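# Swap the pink and yellow flowers between their pegs

## Task

Exchange the pink flower and the yellow flower so that each one ends up hanging on the peg the other occupied at the start. No stem may be bent out of shape. At the end the dryer must still hang on its rail, and every flower must hang upside down, head toward the floor, held by a clip on its stem.

## Robot and tools

Robot: two arms, left_arm and right_arm, each with a two-finger parallel gripper. Nominal bases sit either side of the scene origin; measured base poses in the scene frame are left_arm (+0.010, +0.307, +0.041) m with quat_wxyz (+1.000, 0, 0, -0.011), and right_arm (+0.045, -0.312, +0.038) m with quat_wxyz (+1.000, 0, 0, +0.015). A camera stand is fixed to the floor behind the arms.

Frames: the scene frame has its origin at table-top height, midway between the nominal bases, +z up, +x reaching out over the table, and left_arm on the +y side (camera image sides do not match the arm names). Every hand pose, velocity, target and wrist-camera pose for an arm is expressed in that arm's own base frame. Fixed cameras and the table use the scene frame. On a gripper, +z runs along the fingers and the fingers separate along y. end_effector_position is the point between the pads, roughly 1 cm short of the fingertips. Reported poses can be off by a few centimetres, more at long reach.

Row layout (used by both motion tools): 16 plain numbers, left_arm first then right_arm, each as x, y, z (metres), qw, qx, qy, qz (unit quaternion, w first), opening. These are absolute targets in that arm's base frame, not offsets. Opening runs from -1 (closed) to +1 (fully open, 0.094 m). Both arms must always be given, even if one stays still: for a resting arm repeat the pose from the last result taken before it stopped moving, plus the opening it should keep. Send the same quaternion every row to hold an orientation rather than copying a drifted reported one. A 0 in the opening slot is a real command.

execute_actions(actions, cameras): actions is a list of actions; each action is a list of up to 15 rows, one per 1/30 s step; a short action repeats its final row to fill 15 steps. Each target must lie within 0.6 m of that gripper's current position along every gripper axis, or the action is rejected for both arms; a malformed action or a failing first action voids the whole call. An empty actions list returns full state plus images, the scene number and task. cameras: list of names, ["all"], or [] for none.

move(target, speed, blend, opening_speed, grip_force, blocking, cameras): target is one row or a list of up to 15 rows (absolute poses, no 0.6 m rule). Grippers travel straight lines toward them, turning the short way; all arms finish together, at least 0.5 s, capped at 10 s total. speed is m/s, 0.002 to 4.3, default 0.25 (rotation capped at twice that in rad/s); give one value or one per target. blend (m) rounds corners of a list; 0 means stop at each. opening_speed (per second on the -1..+1 scale, at least 0.2) makes fingers change gradually; use it for gentle closing on stems. grip_force is newtons per pad, 10 to 50, one value or one per arm; it persists, and lower forces close slowly. blocking=false returns after about 0.5 s while motion continues; a new move takes over from the current point. Paths do not avoid obstacles or the other arm; faster moves lag and overshoot more, especially with an extended arm. Steer paths around an arm's own base, not near it, or its shoulder posture may flip.

wait(seconds 0 to 10, cameras): let time pass holding commands. stop(cameras): brake the running move. zoom_image(camera, region): enlarge [x0, y0, x1, y1] pixels (at most 504 by 504) of the latest image from cam_head_left, cam_head_right, cam_high, cam_low, cam_left_wrist or cam_right_wrist (all 672x504). read_manual(section="licences") returns URDF licence text only. finished_scene(scene): ends the current scene irreversibly; pass the current scene number.

Results: per arm end_effector_position and end_effector_quat_wxyz, Hand target (where the controller is actually steering; may fall short of what was sent, so resend the remainder), Tool commands, grip_measured (measured opening on the command scale, reads slightly wide when empty and narrower than a squeezed part), grip_effort_nm (gripper motor effort; negative closing; not a pad force), Joint positions (last value is opening in metres), Joint velocities (may read within noise), Joint torques (include gravity, offsets and noise). A move adds a move: line with its ending (done, off_target, moving, held, fault) and limits such as paced (pose clipped) or held (steps withheld). Done means at rest within 10 mm and 2 degrees; neither done nor off_target says whether anything is touched. Each step's commanded orientation is clipped to 40 degrees from the measured one, and friction or load can leave a gripper a few centimetres off target.

Cautions: never let grippers, wrist cameras or fingers of the two arms meet; the clearance check does not guard those, and a moderate press can end the scene. Avoid fast contact and pushing far past a contact point. Do not drop or release moving objects, hit fixed or heavy items, or let anything leave the table. Close slowly and softly on stems so they are not bent. Long holding, stretched arms or unreachable targets heat motors: a MOTOR HOT line warns, and at 100 °C an OVER-TEMPERATURE FAULT drops that arm for 30 s or more. Loose objects may occasionally be nudged by outside pushes. The scene keeps running while you compose replies.

Each tool is called after "Call:" in YAML: its name, and indented under it one key for each argument.

## Session

Call:
execute_actions:
  actions: []

Scene clock: 0.00 s.
left_arm: end_effector_position=(+0.3950, +0.1380, +0.1075) grip_measured=+1.000 grip_effort_nm=n/a end_effector_quat_wxyz=(+0.420, -0.340, +0.717, +0.439) | right_arm: end_effector_position=(+0.1969, +0.0519, +0.2336) grip_measured=+1.000 grip_effort_nm=n/a end_effector_quat_wxyz=(-0.091, +0.758, -0.645, -0.006)
Joint positions: left_arm=[-0.061 1.502 0.571 0.122 -1.203 -0.41 0.094] | right_arm=[0.15 0.749 0.853 -1.546 -0.129 -1.573 0.094]
Joint velocities: within noise
Joint torques (N m): no reading
Heat: left arm: hottest elbow 32 °C; right arm: hottest waist 31 °C.
Hand target: left_arm +0.4033, +0.1375, +0.1146; +0.429, -0.345, +0.713, +0.435 | right_arm +0.2014, +0.0526, +0.2424; -0.099, +0.758, -0.644, +0.001
Tool commands: left_gripper/opening=+1.0 right_gripper/opening=+1.0

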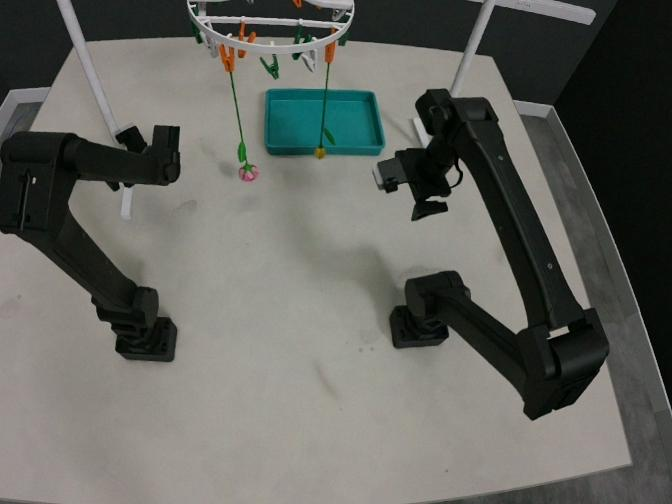

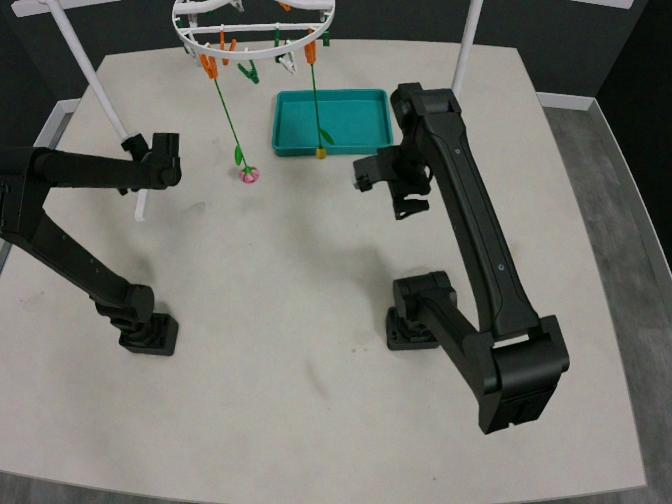

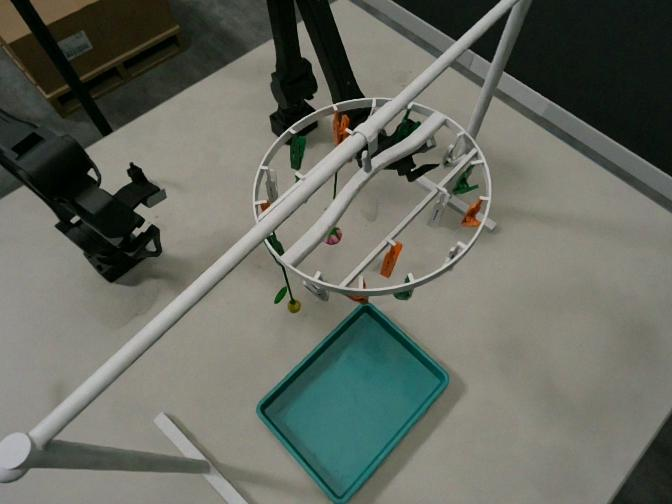

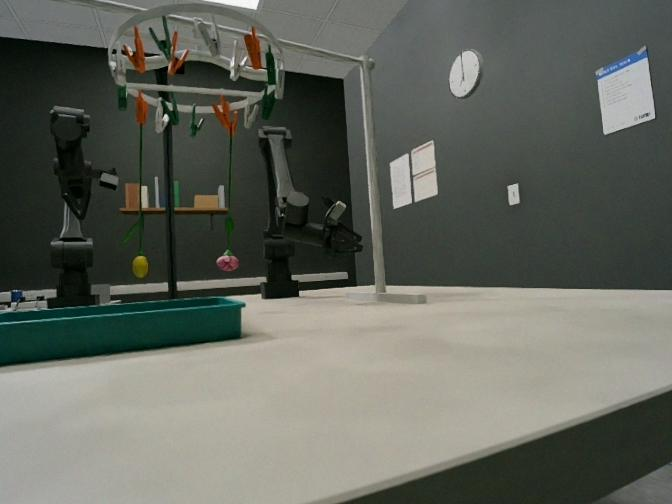

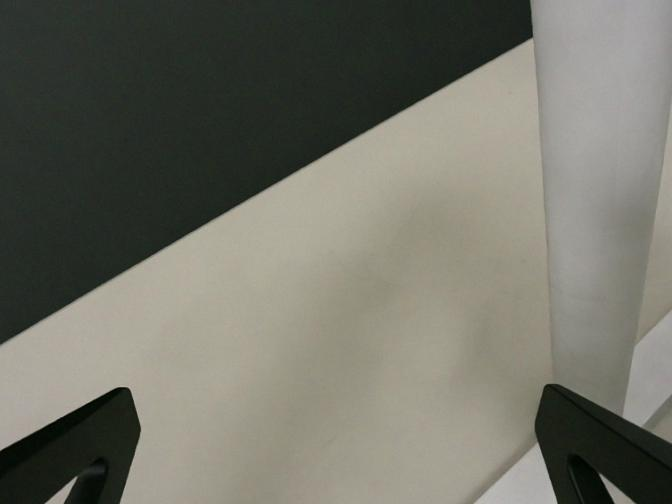

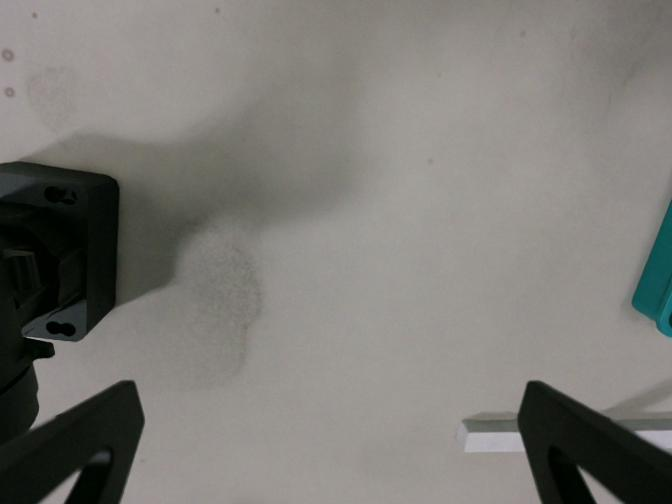

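Call:
zoom_image:
  camera: "cam_low"
  region: [90, 0, 310, 165]

Call:
zoom_image:
  camera: "cam_low"
  region: [90, 120, 310, 285]

Call:
zoom_image:
  camera: "cam_high"
  region: [230, 80, 520, 320]

Call:
zoom_image:
  camera: "cam_head_left"
  region: [170, 0, 410, 190]

Call:
zoom_image:
  camera: "cam_head_right"
  region: [160, 0, 400, 190]

Scaled by 2.291 from the camera's 672x504 image, which has a finer 960x720 frame.

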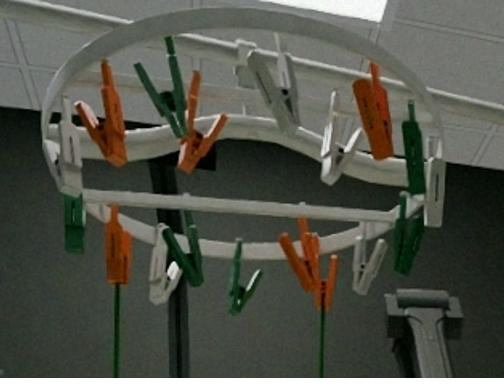

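Scaled by 2.291 from the camera's 672x504 image, which has a finer 960x720 frame.

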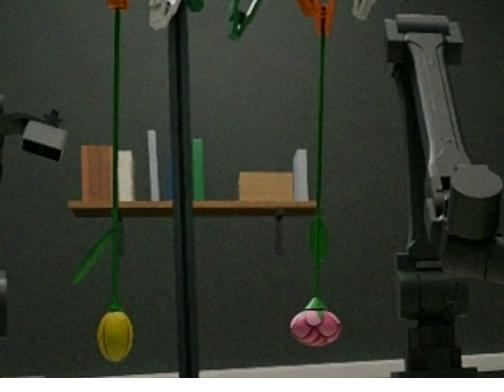

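Scaled by 1.738 from the camera's 672x504 image, which has a finer 960x720 frame.

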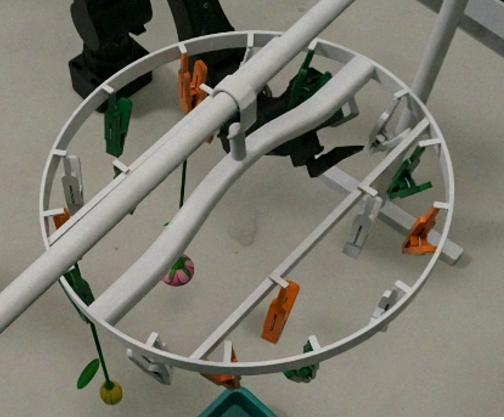

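Scaled by 2.100 from the camera's 672x504 image, which has a finer 960x720 frame.

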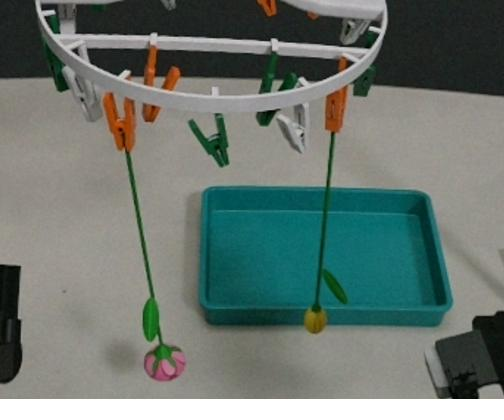

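Scaled by 2.100 from the camera's 672x504 image, which has a finer 960x720 frame.

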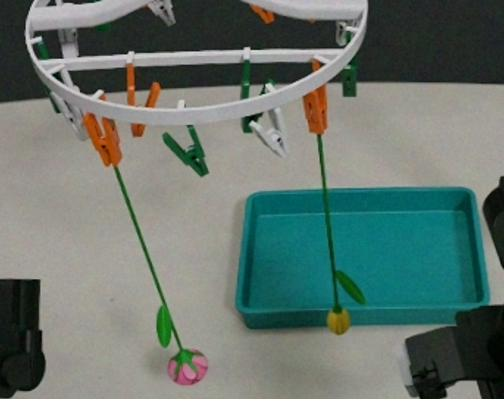

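Call:
move:
  target: [0.285, -0.150, 0.393, 0.7998, 0.1241, 0.5600, -0.1773, 1.0, 0.2975, 0.151, 0.391, 0.7998, -0.1241, 0.5600, 0.1773, 1.0]
  speed: 0.4
  cameras: ["all"]

Scene clock: 114.90 s.
left_arm: end_effector_position=(+0.2846, -0.1453, +0.3528) grip_measured=+1.000 grip_effort_nm=-0.03 end_effector_quat_wxyz=(+0.782, +0.132, +0.588, -0.163) | right_arm: end_effector_position=(+0.2980, +0.1479, +0.3986) grip_measured=+1.000 grip_effort_nm=0.00 end_effector_quat_wxyz=(+0.804, -0.126, +0.557, +0.168)
Joint positions: left_arm=[-0.519 0.424 0.257 0.447 -0.09 0.04 0.094] | right_arm=[0.494 0.504 0.345 0.515 0.062 -0.039 0.094]
Joint torques (N m): left_arm=[1.79 1.79 13.22 2.77 0.12 -0.05] | right_arm=[1.38 3.02 8.23 2.43 0.08 0.2]
Heat: left arm: hottest elbow 39 °C; right arm: hottest elbow 38 °C.
Hand target: left_arm +0.2825, -0.1483, +0.3919; +0.800, +0.124, +0.560, -0.177 | right_arm +0.2975, +0.1509, +0.3910; +0.800, -0.124, +0.560, +0.177
Off the commanded pose: left_arm 0.040 m, 4 deg | right_arm 0.008 m, 1 deg.
move: off_target (left_arm)
camera_calibration:
cam_left_wrist: T_world_to_cam=[[-0.401502, -0.915494, -0.0258175, -0.00972265], [-0.131725, 0.0856202, -0.987582, 0.436151], [0.906336, -0.393116, -0.15497, -0.168017], [0, 0, 0, 1]] pos_world=[0.205828, -0.112294, 0.404447]
cam_right_wrist: T_world_to_cam=[[0.412212, -0.910723, 0.025768, 0.000529148], [-0.0559784, -0.053546, -0.996995, 0.462313], [0.909367, 0.409531, -0.0730532, -0.213568], [0, 0, 0, 1]] pos_world=[0.219873, 0.1127, 0.445308]

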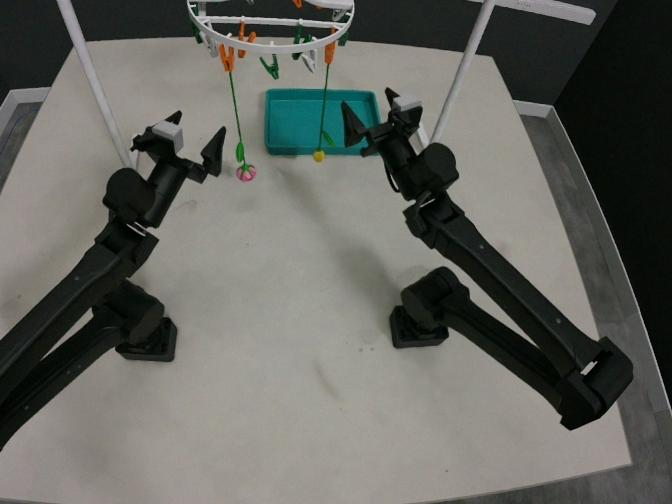

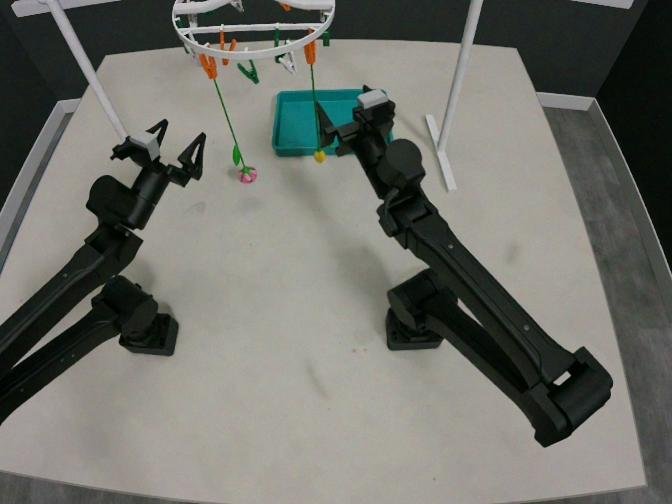

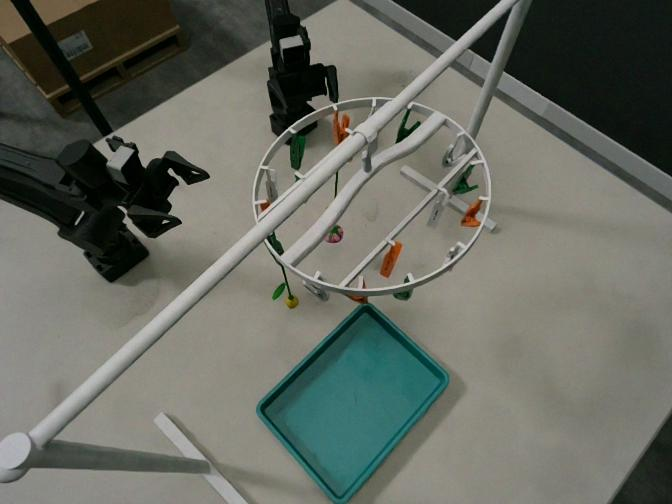

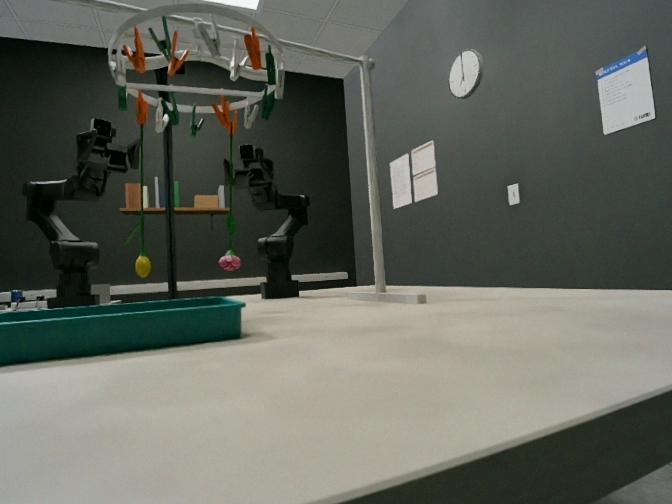

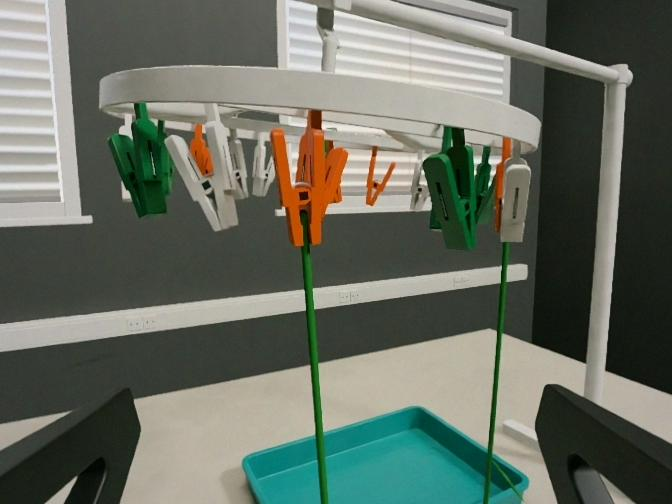

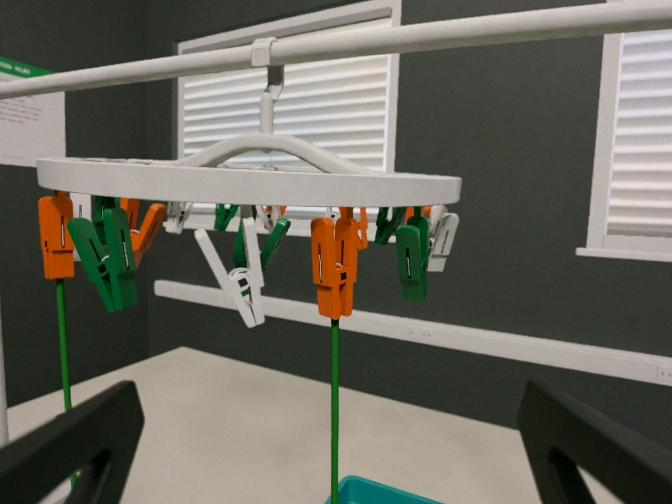

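Call:
zoom_image:
  camera: "cam_left_wrist"
  region: [230, 80, 390, 260]

Call:
zoom_image:
  camera: "cam_right_wrist"
  region: [180, 160, 420, 340]

Scaled by 2.800 from the camera's 672x504 image, which has a finer 960x720 frame.

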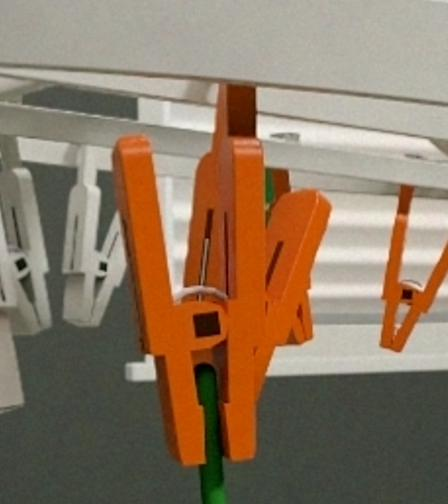

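Scaled by 2.100 from the camera's 672x504 image, which has a finer 960x720 frame.

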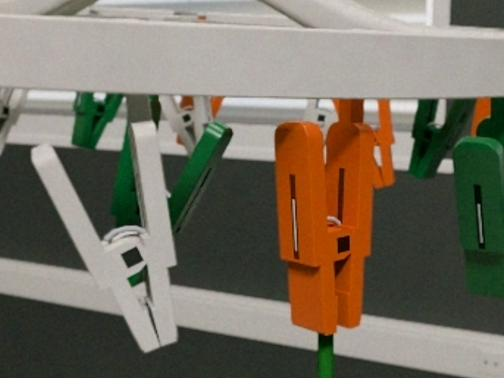

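Call:
zoom_image:
  camera: "cam_right_wrist"
  region: [20, 170, 180, 320]

Call:
zoom_image:
  camera: "cam_left_wrist"
  region: [400, 110, 560, 260]

Scaled by 3.150 from the camera's 672x504 image, which has a finer 960x720 frame.

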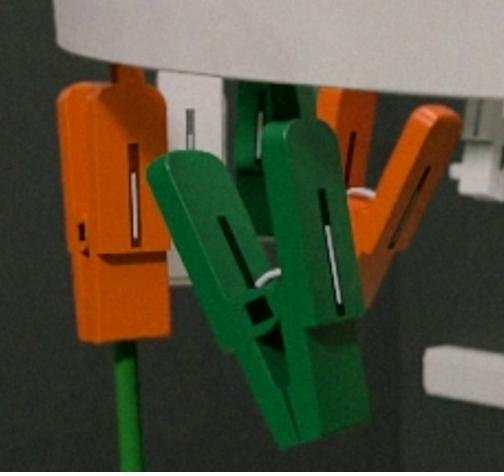

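Scaled by 3.150 from the camera's 672x504 image, which has a finer 960x720 frame.

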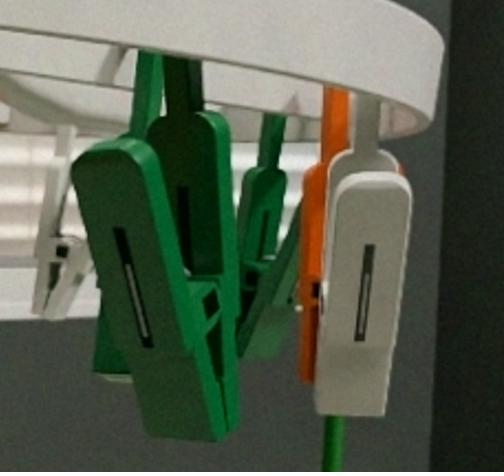

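Call:
move:
  target: [0.33, -0.182, 0.45, 0.7656, 0.0224, 0.6424, -0.0267, 0.1, 0.308, 0.309, 0.262, 0.8495, -0.1504, 0.3519, 0.3632, 0.1]
  speed: 0.3
  cameras: ["all"]

Scene clock: 260.97 s.
left_arm: end_effector_position=(+0.3277, -0.1766, +0.4192) grip_measured=+0.102 grip_effort_nm=-0.12 end_effector_quat_wxyz=(+0.756, +0.029, +0.653, -0.020) | right_arm: end_effector_position=(+0.3042, +0.3002, +0.2530) grip_measured=+0.101 grip_effort_nm=-0.08 end_effector_quat_wxyz=(+0.766, -0.220, +0.515, +0.317)
Joint positions: left_arm=[-0.811 0.696 0.576 0.316 -0.732 0.149 0.052] | right_arm=[0.77 1.473 0.291 1.566 -0.023 -0.002 0.052]
Joint torques (N m): left_arm=[1.96 -0.73 13.23 1.46 0.02 0.17] | right_arm=[1.2 -5.77 6.54 2.41 -0.09 0.18]
Heat: left arm: hottest elbow 60 °C; right arm: hottest elbow 34 °C.
Hand target: left_arm +0.3285, -0.1810, +0.4492; +0.766, +0.022, +0.642, -0.027 | right_arm +0.3076, +0.3088, +0.2627; +0.771, -0.214, +0.502, +0.329
Off the commanded pose: left_arm 0.031 m, 2 deg | right_arm 0.013 m, 23 deg.
joint sent to its limit (right arm) — joint 4 (wrist pitch), upper limit. The joint targets are off in orientation, not in position.
move: off_target (left_arm, right_arm)
camera_calibration:
cam_left_wrist: T_world_to_cam=[[-0.059763, -0.997753, -0.0302936, -0.144085], [-0.282745, 0.0460251, -0.95809, 0.540279], [0.957332, -0.048693, -0.28486, -0.1105], [0, 0, 0, 1]] pos_world=[0.249935, -0.174008, 0.481794]
cam_right_wrist: T_world_to_cam=[[0.712306, -0.70156, 0.0208182, -0.0124192], [-0.0171036, -0.0470026, -0.998748, 0.312308], [0.701661, 0.711058, -0.0454795, -0.326649], [0, 0, 0, 1]] pos_world=[0.243385, 0.238233, 0.29732]

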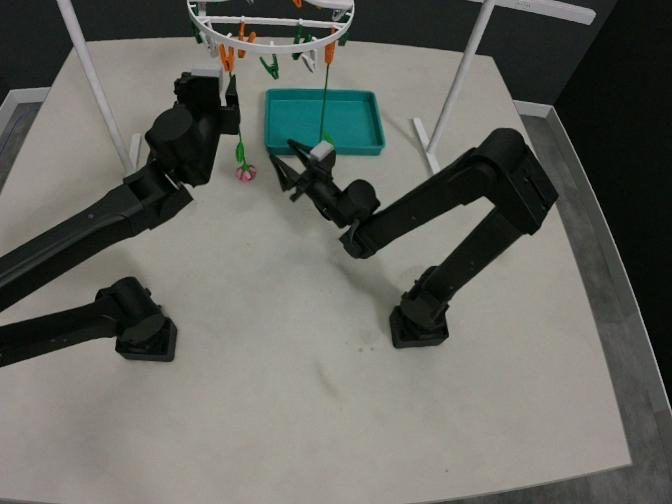

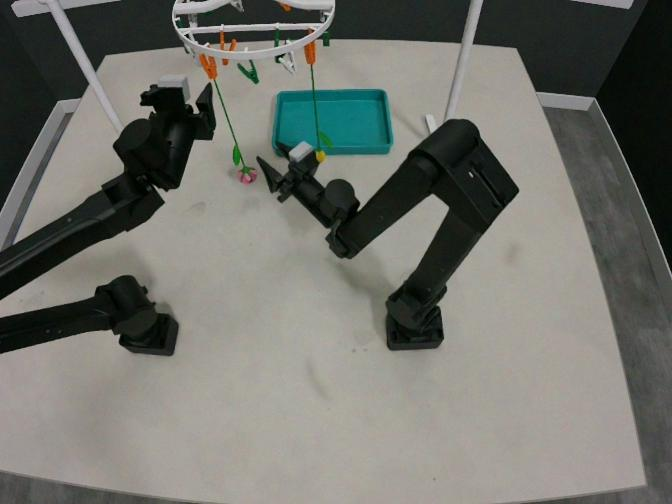

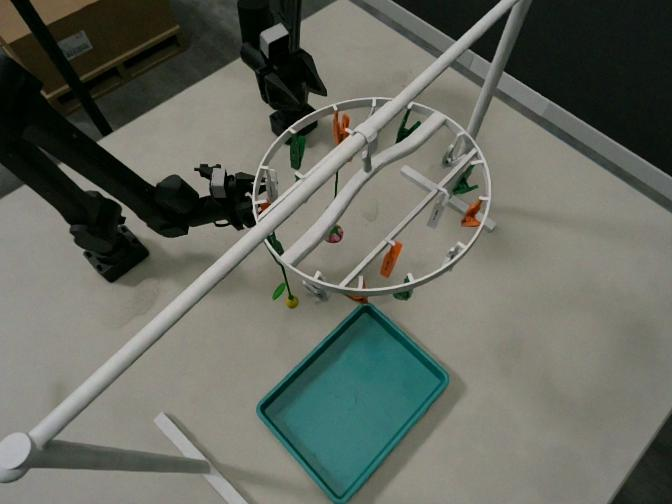

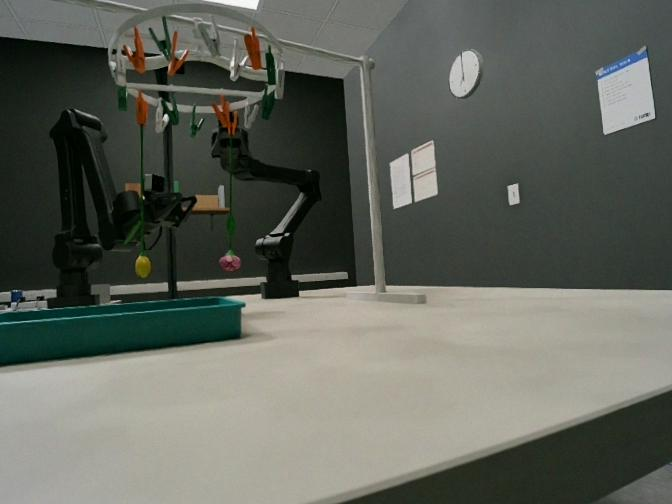

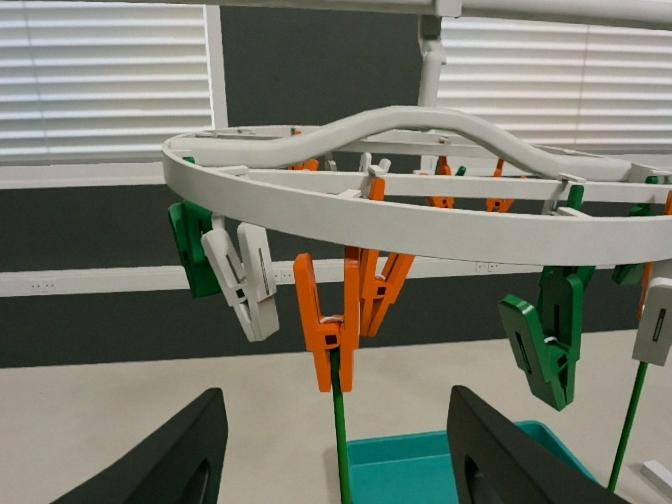

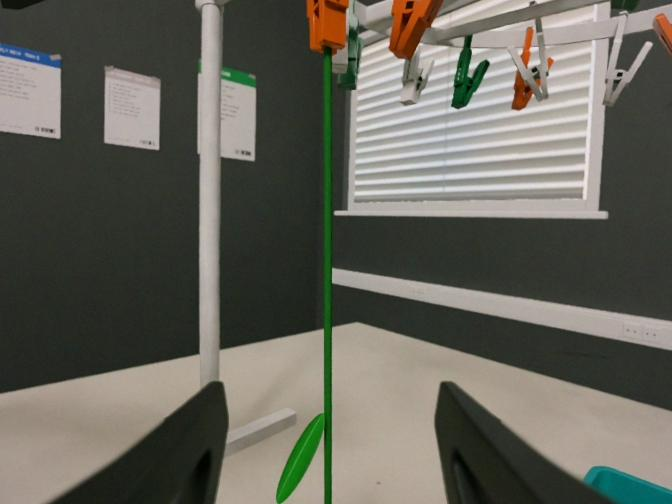

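Call:
move:
  target: [0.371, -0.1824, 0.455, 0.7656, 0.0224, 0.6424, -0.0267, 0.1, 0.3444, 0.354, 0.262, 0.7648, -0.2158, 0.5159, 0.3199, 0.1]
  speed: 0.15
  cameras: ["cam_left_wrist", "cam_right_wrist"]

Scene clock: 283.07 s.
left_arm: end_effector_position=(+0.3641, -0.1820, +0.4196) grip_measured=+0.102 grip_effort_nm=-0.12 end_effector_quat_wxyz=(+0.750, +0.043, +0.660, -0.013) | right_arm: end_effector_position=(+0.3390, +0.3422, +0.2566) grip_measured=+0.101 grip_effort_nm=-0.08 end_effector_quat_wxyz=(+0.763, -0.215, +0.522, +0.316)
Joint positions: left_arm=[-0.716 0.794 0.632 0.316 -0.628 0.139 0.052] | right_arm=[0.794 1.554 0.436 1.49 0.009 -0.002 0.052]
Joint torques (N m): left_arm=[3.25 -1.73 13.23 2.44 0.19 -0.1] | right_arm=[1.26 -8.29 7.32 1.42 0.08 0.01]
Heat: left arm: hottest elbow 60 °C; right arm: hottest elbow 35 °C.
Hand target: left_arm +0.3688, -0.1813, +0.4541; +0.766, +0.023, +0.642, -0.027 | right_arm +0.3440, +0.3537, +0.2620; +0.765, -0.216, +0.516, +0.320
Off the commanded pose: left_arm 0.036 m, 4 deg | right_arm 0.014 m, 1 deg.
move: off_target (left_arm, right_arm)
camera_calibration:
cam_left_wrist: T_world_to_cam=[[-0.0694701, -0.995739, -0.0606426, -0.13061], [-0.299614, 0.078809, -0.9508, 0.560197], [0.951528, -0.0478828, -0.303813, -0.135312], [0, 0, 0, 1]] pos_world=[0.287522, -0.180681, 0.483605]
cam_right_wrist: T_world_to_cam=[[0.708521, -0.705632, 0.00903173, -0.00209334], [-0.0337137, -0.0466301, -0.998343, 0.323869], [0.704884, 0.707043, -0.0568279, -0.377489], [0, 0, 0, 1]] pos_world=[0.278488, 0.280526, 0.301899]
Images, in order (width x height): cam_left_wrist 672x504, cam_right_wrist 672x504.

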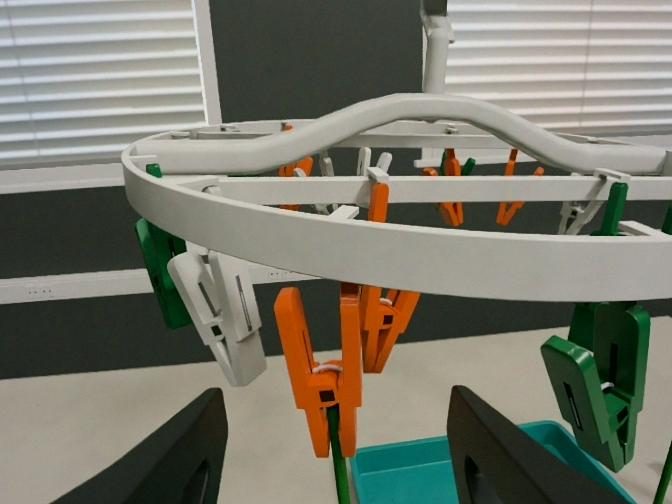

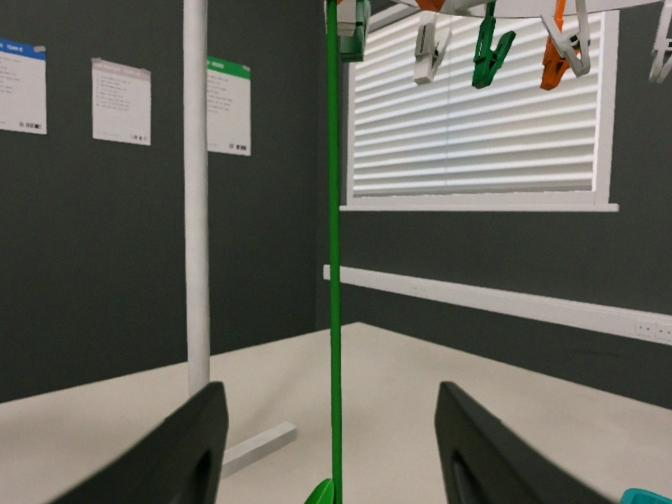

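Call:
move:
  target: [0.409, -0.1806, 0.4594, 0.7656, 0.0224, 0.6424, -0.0267, 0.1, 0.3815, 0.3925, 0.2575, 0.7648, -0.2158, 0.5159, 0.3199, 0.1]
  speed: 0.12
  cameras: ["cam_left_wrist", "cam_right_wrist", "cam_low"]

Scene clock: 307.53 s.
left_arm: end_effector_position=(+0.4010, -0.1802, +0.4226) grip_measured=+0.102 grip_effort_nm=-0.12 end_effector_quat_wxyz=(+0.747, +0.043, +0.664, -0.013) | right_arm: end_effector_position=(+0.3762, +0.3803, +0.2525) grip_measured=+0.101 grip_effort_nm=-0.08 end_effector_quat_wxyz=(+0.762, -0.215, +0.522, +0.316)
Joint positions: left_arm=[-0.626 0.884 0.69 0.33 -0.54 0.117 0.052] | right_arm=[0.795 1.668 0.58 1.459 0.009 -0.002 0.052]
Joint torques (N m): left_arm=[3.25 -2.67 13.2 2.8 0.18 -0.1] | right_arm=[1.2 -10.7 7.62 1.47 0.07 0.02]
Heat: left arm: hottest elbow 60 °C; right arm: hottest elbow 35 °C.
Hand target: left_arm +0.4065, -0.1795, +0.4585; +0.766, +0.023, +0.642, -0.027 | right_arm +0.3810, +0.3921, +0.2574; +0.765, -0.216, +0.516, +0.320
Off the commanded pose: left_arm 0.038 m, 4 deg | right_arm 0.014 m, 1 deg.
move: off_target (left_arm, right_arm)
camera_calibration:
cam_left_wrist: T_world_to_cam=[[-0.0699433, -0.995774, -0.0595178, -0.126295], [-0.308006, 0.0783061, -0.948156, 0.576135], [0.94881, -0.0479853, -0.312182, -0.164733], [0, 0, 0, 1]] pos_world=[0.32492, -0.178781, 0.487323]
cam_right_wrist: T_world_to_cam=[[0.708521, -0.705633, 0.00896107, -0.001578], [-0.0339742, -0.0467914, -0.998327, 0.322938], [0.704872, 0.707031, -0.057126, -0.430856], [0, 0, 0, 1]] pos_world=[0.315788, 0.318626, 0.297799]
Images, in order (width x height): cam_low 672x504, cam_left_wrist 672x504, cam_right_wrist 672x504.

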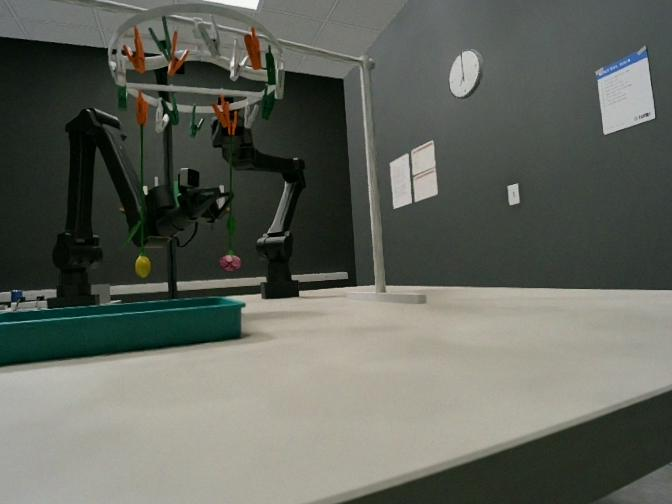

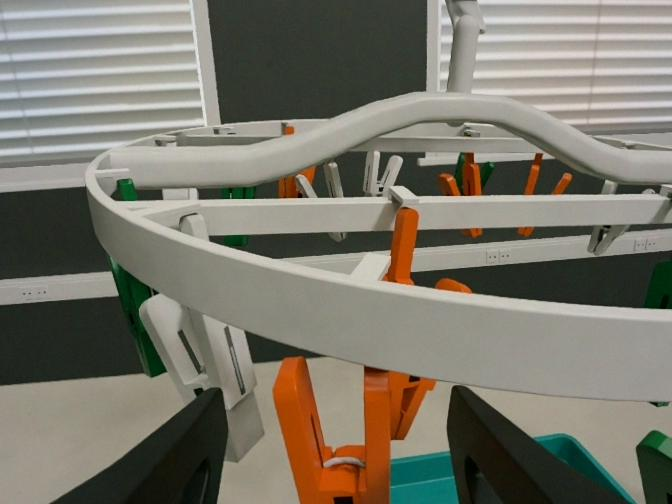

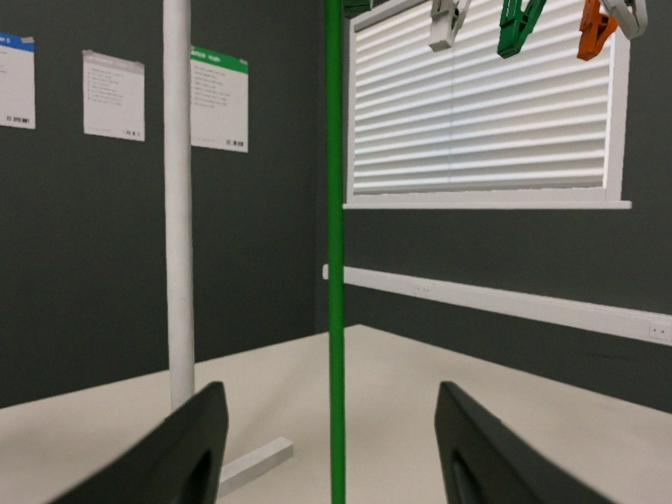

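Call:
move:
  target: [0.409, -0.1806, 0.4594, 0.7656, 0.0224, 0.6424, -0.0267, 0.1, 0.3815, 0.3925, 0.2575, 0.7648, -0.2158, 0.5159, 0.3199, -1.0]
  speed: 0.1
  grip_force: [50, 15]
  opening_speed: 0.5
  cameras: ["cam_left_wrist", "cam_right_wrist"]

Scene clock: 321.23 s.
left_arm: end_effector_position=(+0.4010, -0.1802, +0.4226) grip_measured=+0.102 grip_effort_nm=-0.12 end_effector_quat_wxyz=(+0.747, +0.043, +0.664, -0.013) | right_arm: end_effector_position=(+0.3762, +0.3803, +0.2525) grip_measured=-0.993 grip_effort_nm=-0.37 end_effector_quat_wxyz=(+0.762, -0.215, +0.522, +0.316)
Joint positions: left_arm=[-0.626 0.884 0.69 0.33 -0.54 0.116 0.052] | right_arm=[0.795 1.668 0.58 1.459 0.009 -0.002 0]
Joint torques (N m): left_arm=[3.31 -2.73 13.22 2.81 0.18 -0.07] | right_arm=[1.32 -10.87 7.62 1.44 0.08 0.03]
Heat: left arm: hottest elbow 65 °C; right arm: hottest elbow 34 °C.
Hand target: left_arm +0.4065, -0.1795, +0.4586; +0.766, +0.023, +0.642, -0.027 | right_arm +0.3810, +0.3921, +0.2573; +0.765, -0.216, +0.516, +0.320
Off the commanded pose: left_arm 0.038 m, 4 deg | right_arm 0.014 m, 1 deg.
grip_force (N): 50, 15
move: off_target (left_arm, right_arm)
camera_calibration:
cam_left_wrist: T_world_to_cam=[[-0.0699561, -0.995792, -0.0592013, -0.126448], [-0.30805, 0.078011, -0.948166, 0.576102], [0.948795, -0.048093, -0.312211, -0.164733], [0, 0, 0, 1]] pos_world=[0.32492, -0.178781, 0.487323]
cam_right_wrist: T_world_to_cam=[[0.708521, -0.705633, 0.00896107, -0.001578], [-0.0339742, -0.0467914, -0.998327, 0.322938], [0.704872, 0.707031, -0.057126, -0.430856], [0, 0, 0, 1]] pos_world=[0.315788, 0.318626, 0.297799]
Images, in order (width x height): cam_left_wrist 672x504, cam_right_wrist 672x504.

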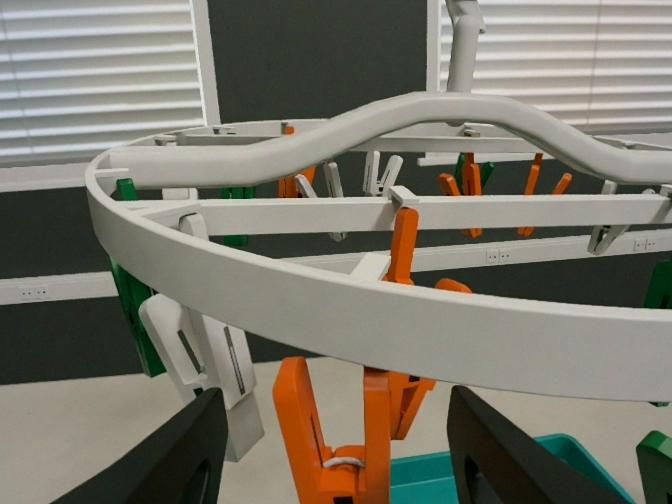

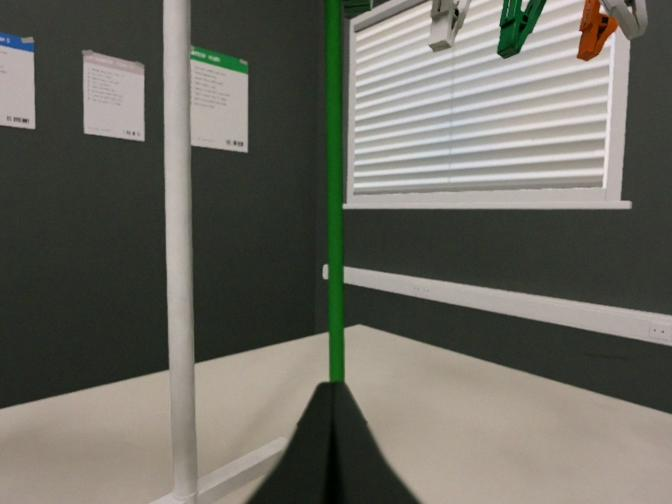

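Call:
zoom_image:
  camera: "cam_right_wrist"
  region: [260, 320, 420, 504]

Scaled by 2.739 from the camera's 672x504 image, which has a finer 960x720 frame.

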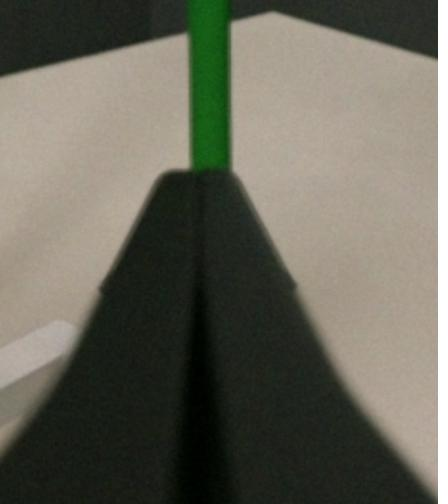

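Call:
move:
  target:
    - [0.409, -0.1806, 0.4594, 0.7656, 0.0224, 0.6424, -0.0267, 0.1, 0.3815, 0.3925, 0.2575, 0.7648, -0.2158, 0.5159, 0.3199, -0.4]
    - [0.409, -0.1806, 0.4594, 0.7656, 0.0224, 0.6424, -0.0267, 0.1, 0.3965, 0.4077, 0.2575, 0.7648, -0.2158, 0.5159, 0.3199, -0.4]
  speed: 0.1
  cameras: ["cam_right_wrist"]

Scene clock: 329.47 s.
left_arm: end_effector_position=(+0.4010, -0.1802, +0.4226) grip_measured=+0.102 grip_effort_nm=-0.12 end_effector_quat_wxyz=(+0.747, +0.043, +0.664, -0.013) | right_arm: end_effector_position=(+0.3909, +0.3952, +0.2530) grip_measured=-0.401 grip_effort_nm=0.08 end_effector_quat_wxyz=(+0.763, -0.215, +0.521, +0.316)
Joint positions: left_arm=[-0.626 0.884 0.69 0.33 -0.54 0.116 0.052] | right_arm=[0.795 1.703 0.639 1.436 0.009 -0.002 0.028]
Joint torques (N m): left_arm=[3.25 -2.73 13.22 2.78 0.18 -0.08] | right_arm=[1.44 -11.75 7.84 1.46 0.05 0.03]
Heat: left arm: hottest elbow 67 °C; right arm: hottest elbow 34 °C.
Hand target: left_arm +0.4065, -0.1795, +0.4586; +0.766, +0.023, +0.642, -0.027 | right_arm +0.3960, +0.4073, +0.2574; +0.765, -0.216, +0.516, +0.320
Off the commanded pose: left_arm 0.038 m, 4 deg | right_arm 0.014 m, 1 deg.
grip_force (N): 50, 15
move: off_target (left_arm, right_arm)
camera_calibration:
cam_right_wrist: T_world_to_cam=[[0.708516, -0.705638, 0.00896211, -0.00141009], [-0.0334812, -0.0462977, -0.998366, 0.324315], [0.7049, 0.707059, -0.0564283, -0.45188], [0, 0, 0, 1]] pos_world=[0.330388, 0.333525, 0.298299]
Images, in order (width x height): cam_right_wrist 672x504.

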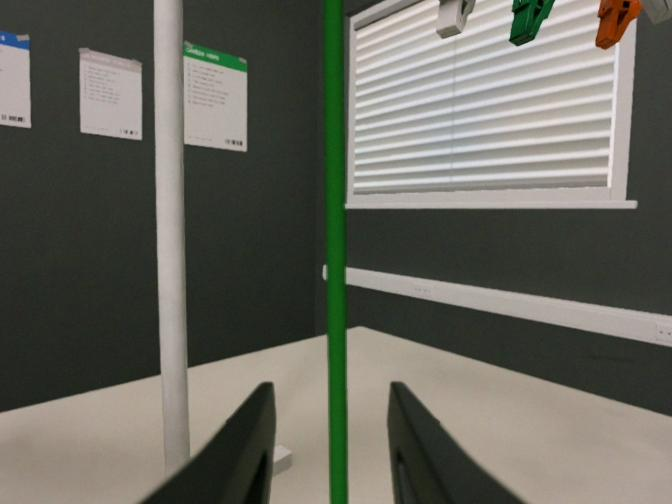

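Call:
move:
  target: [0.409, -0.1806, 0.4594, 0.7656, 0.0224, 0.6424, -0.0267, 0.1, 0.3965, 0.4077, 0.2575, 0.7648, -0.2158, 0.5159, 0.3199, -1.0]
  speed: 0.1
  opening_speed: 0.5
  cameras: ["cam_right_wrist", "cam_left_wrist"]

Scene clock: 334.33 s.
left_arm: end_effector_position=(+0.4010, -0.1802, +0.4226) grip_measured=+0.102 grip_effort_nm=-0.12 end_effector_quat_wxyz=(+0.747, +0.043, +0.664, -0.013) | right_arm: end_effector_position=(+0.3910, +0.3953, +0.2532) grip_measured=-0.909 grip_effort_nm=-0.37 end_effector_quat_wxyz=(+0.763, -0.215, +0.521, +0.316)
Joint positions: left_arm=[-0.626 0.884 0.69 0.33 -0.54 0.116 0.052] | right_arm=[0.795 1.703 0.64 1.436 0.009 -0.002 0.004]
Joint torques (N m): left_arm=[3.25 -2.73 13.23 2.8 0.18 -0.07] | right_arm=[1.44 -11.75 7.88 1.43 0.04 0.02]
Heat: left arm: hottest elbow 68 °C; right arm: hottest elbow 34 °C.
Hand target: left_arm +0.4065, -0.1795, +0.4586; +0.766, +0.023, +0.642, -0.027 | right_arm +0.3960, +0.4073, +0.2575; +0.765, -0.216, +0.516, +0.320
Off the commanded pose: left_arm 0.038 m, 4 deg | right_arm 0.014 m, 1 deg.
grip_force (N): 50, 15
move: off_target (left_arm, right_arm)
camera_calibration:
cam_left_wrist: T_world_to_cam=[[-0.0699561, -0.995792, -0.0592013, -0.126448], [-0.30805, 0.078011, -0.948166, 0.576102], [0.948795, -0.048093, -0.312211, -0.164733], [0, 0, 0, 1]] pos_world=[0.32492, -0.178781, 0.487323]
cam_right_wrist: T_world_to_cam=[[0.708514, -0.705639, 0.00896278, -0.00148097], [-0.0331935, -0.0460099, -0.998389, 0.324234], [0.704915, 0.707076, -0.0560213, -0.452077], [0, 0, 0, 1]] pos_world=[0.330487, 0.333525, 0.298399]
Images, in order (width x height): cam_left_wrist 672x504, cam_right_wrist 672x504.

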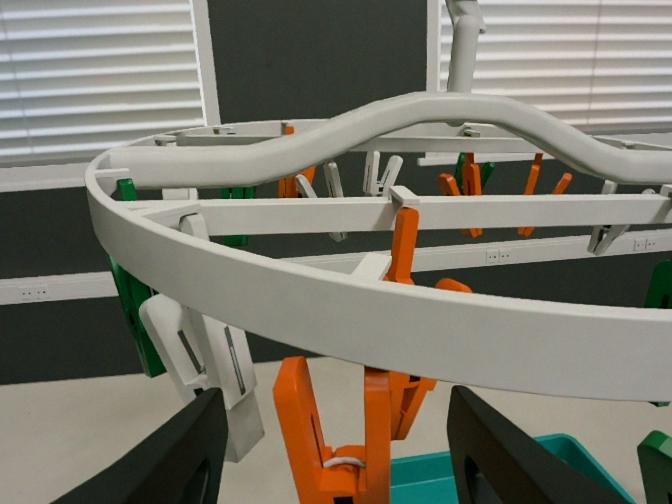

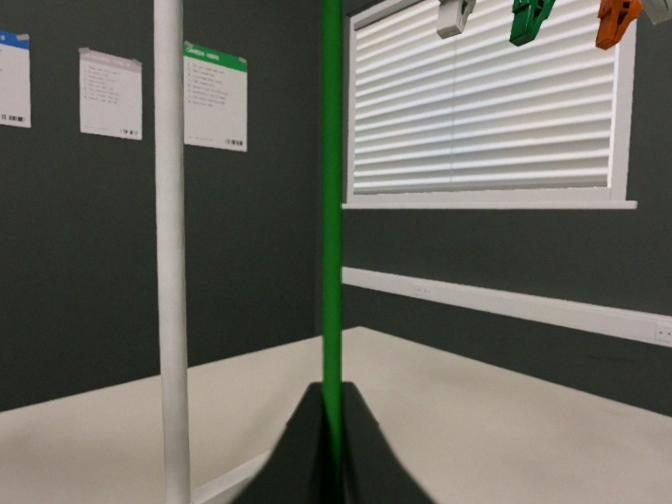

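Call:
move:
  target: [0.409, -0.1806, 0.4594, 0.7656, 0.0224, 0.6424, -0.0267, -0.6, 0.3965, 0.4077, 0.2575, 0.7648, -0.2158, 0.5159, 0.3199, -1.0]
  speed: 0.1
  opening_speed: 0.6
  cameras: ["cam_right_wrist", "cam_left_wrist", "cam_low"]

Scene clock: 339.27 s.
left_arm: end_effector_position=(+0.4012, -0.1805, +0.4242) grip_measured=-0.597 grip_effort_nm=-0.58 end_effector_quat_wxyz=(+0.747, +0.042, +0.663, -0.015) | right_arm: end_effector_position=(+0.3910, +0.3953, +0.2532) grip_measured=-0.910 grip_effort_nm=-0.38 end_effector_quat_wxyz=(+0.763, -0.215, +0.521, +0.316)
Joint positions: left_arm=[-0.626 0.885 0.693 0.33 -0.539 0.114 0.019] | right_arm=[0.795 1.703 0.64 1.436 0.009 -0.002 0.004]
Joint velocities: left_arm=[-0.005 -0.005 -0.012 -0.007 0.051 -0.022 0.006] | right_arm=[within noise]
Joint torques (N m): left_arm=[3.08 -2.78 13.04 2.77 0.14 -0.05] | right_arm=[1.32 -11.46 7.86 1.47 0.05 0.02]
Heat: left arm: hottest elbow 69 °C; right arm: hottest elbow 35 °C.
Hand target: left_arm +0.4067, -0.1795, +0.4587; +0.766, +0.023, +0.642, -0.027 | right_arm +0.3960, +0.4072, +0.2576; +0.765, -0.216, +0.516, +0.320
Off the commanded pose: left_arm 0.036 m, 4 deg | right_arm 0.014 m, 1 deg.
grip_force (N): 50, 15
move: off_target (left_arm, right_arm)
camera_calibration:
cam_left_wrist: T_world_to_cam=[[-0.070846, -0.995904, -0.0561835, -0.127556], [-0.306343, 0.0753263, -0.948936, 0.576831], [0.949281, -0.0500169, -0.310425, -0.16586], [0, 0, 0, 1]] pos_world=[0.32512, -0.17878, 0.488722]
cam_right_wrist: T_world_to_cam=[[0.708514, -0.705639, 0.00896278, -0.00148097], [-0.0331935, -0.0460099, -0.998389, 0.324234], [0.704915, 0.707076, -0.0560213, -0.452077], [0, 0, 0, 1]] pos_world=[0.330487, 0.333525, 0.298399]
Images, in order (width x height): cam_low 672x504, cam_left_wrist 672x504, cam_right_wrist 672x504.

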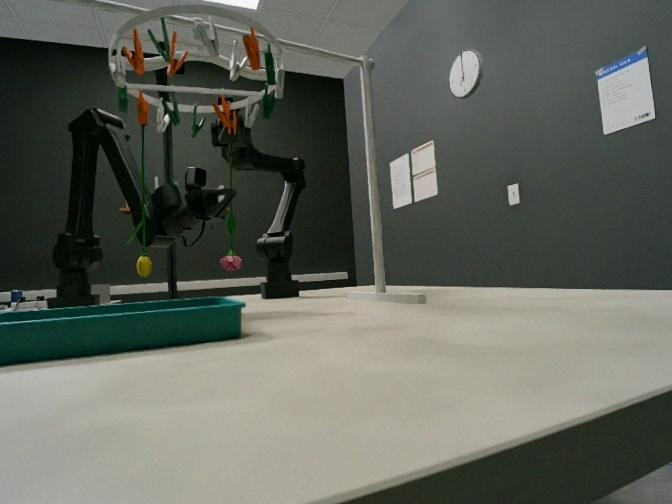

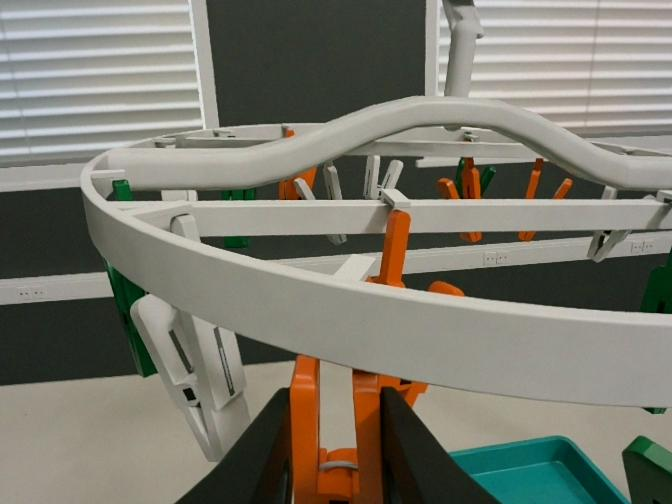

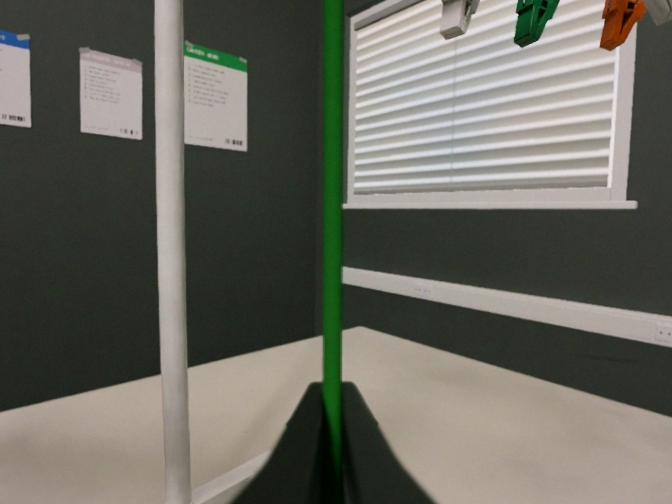

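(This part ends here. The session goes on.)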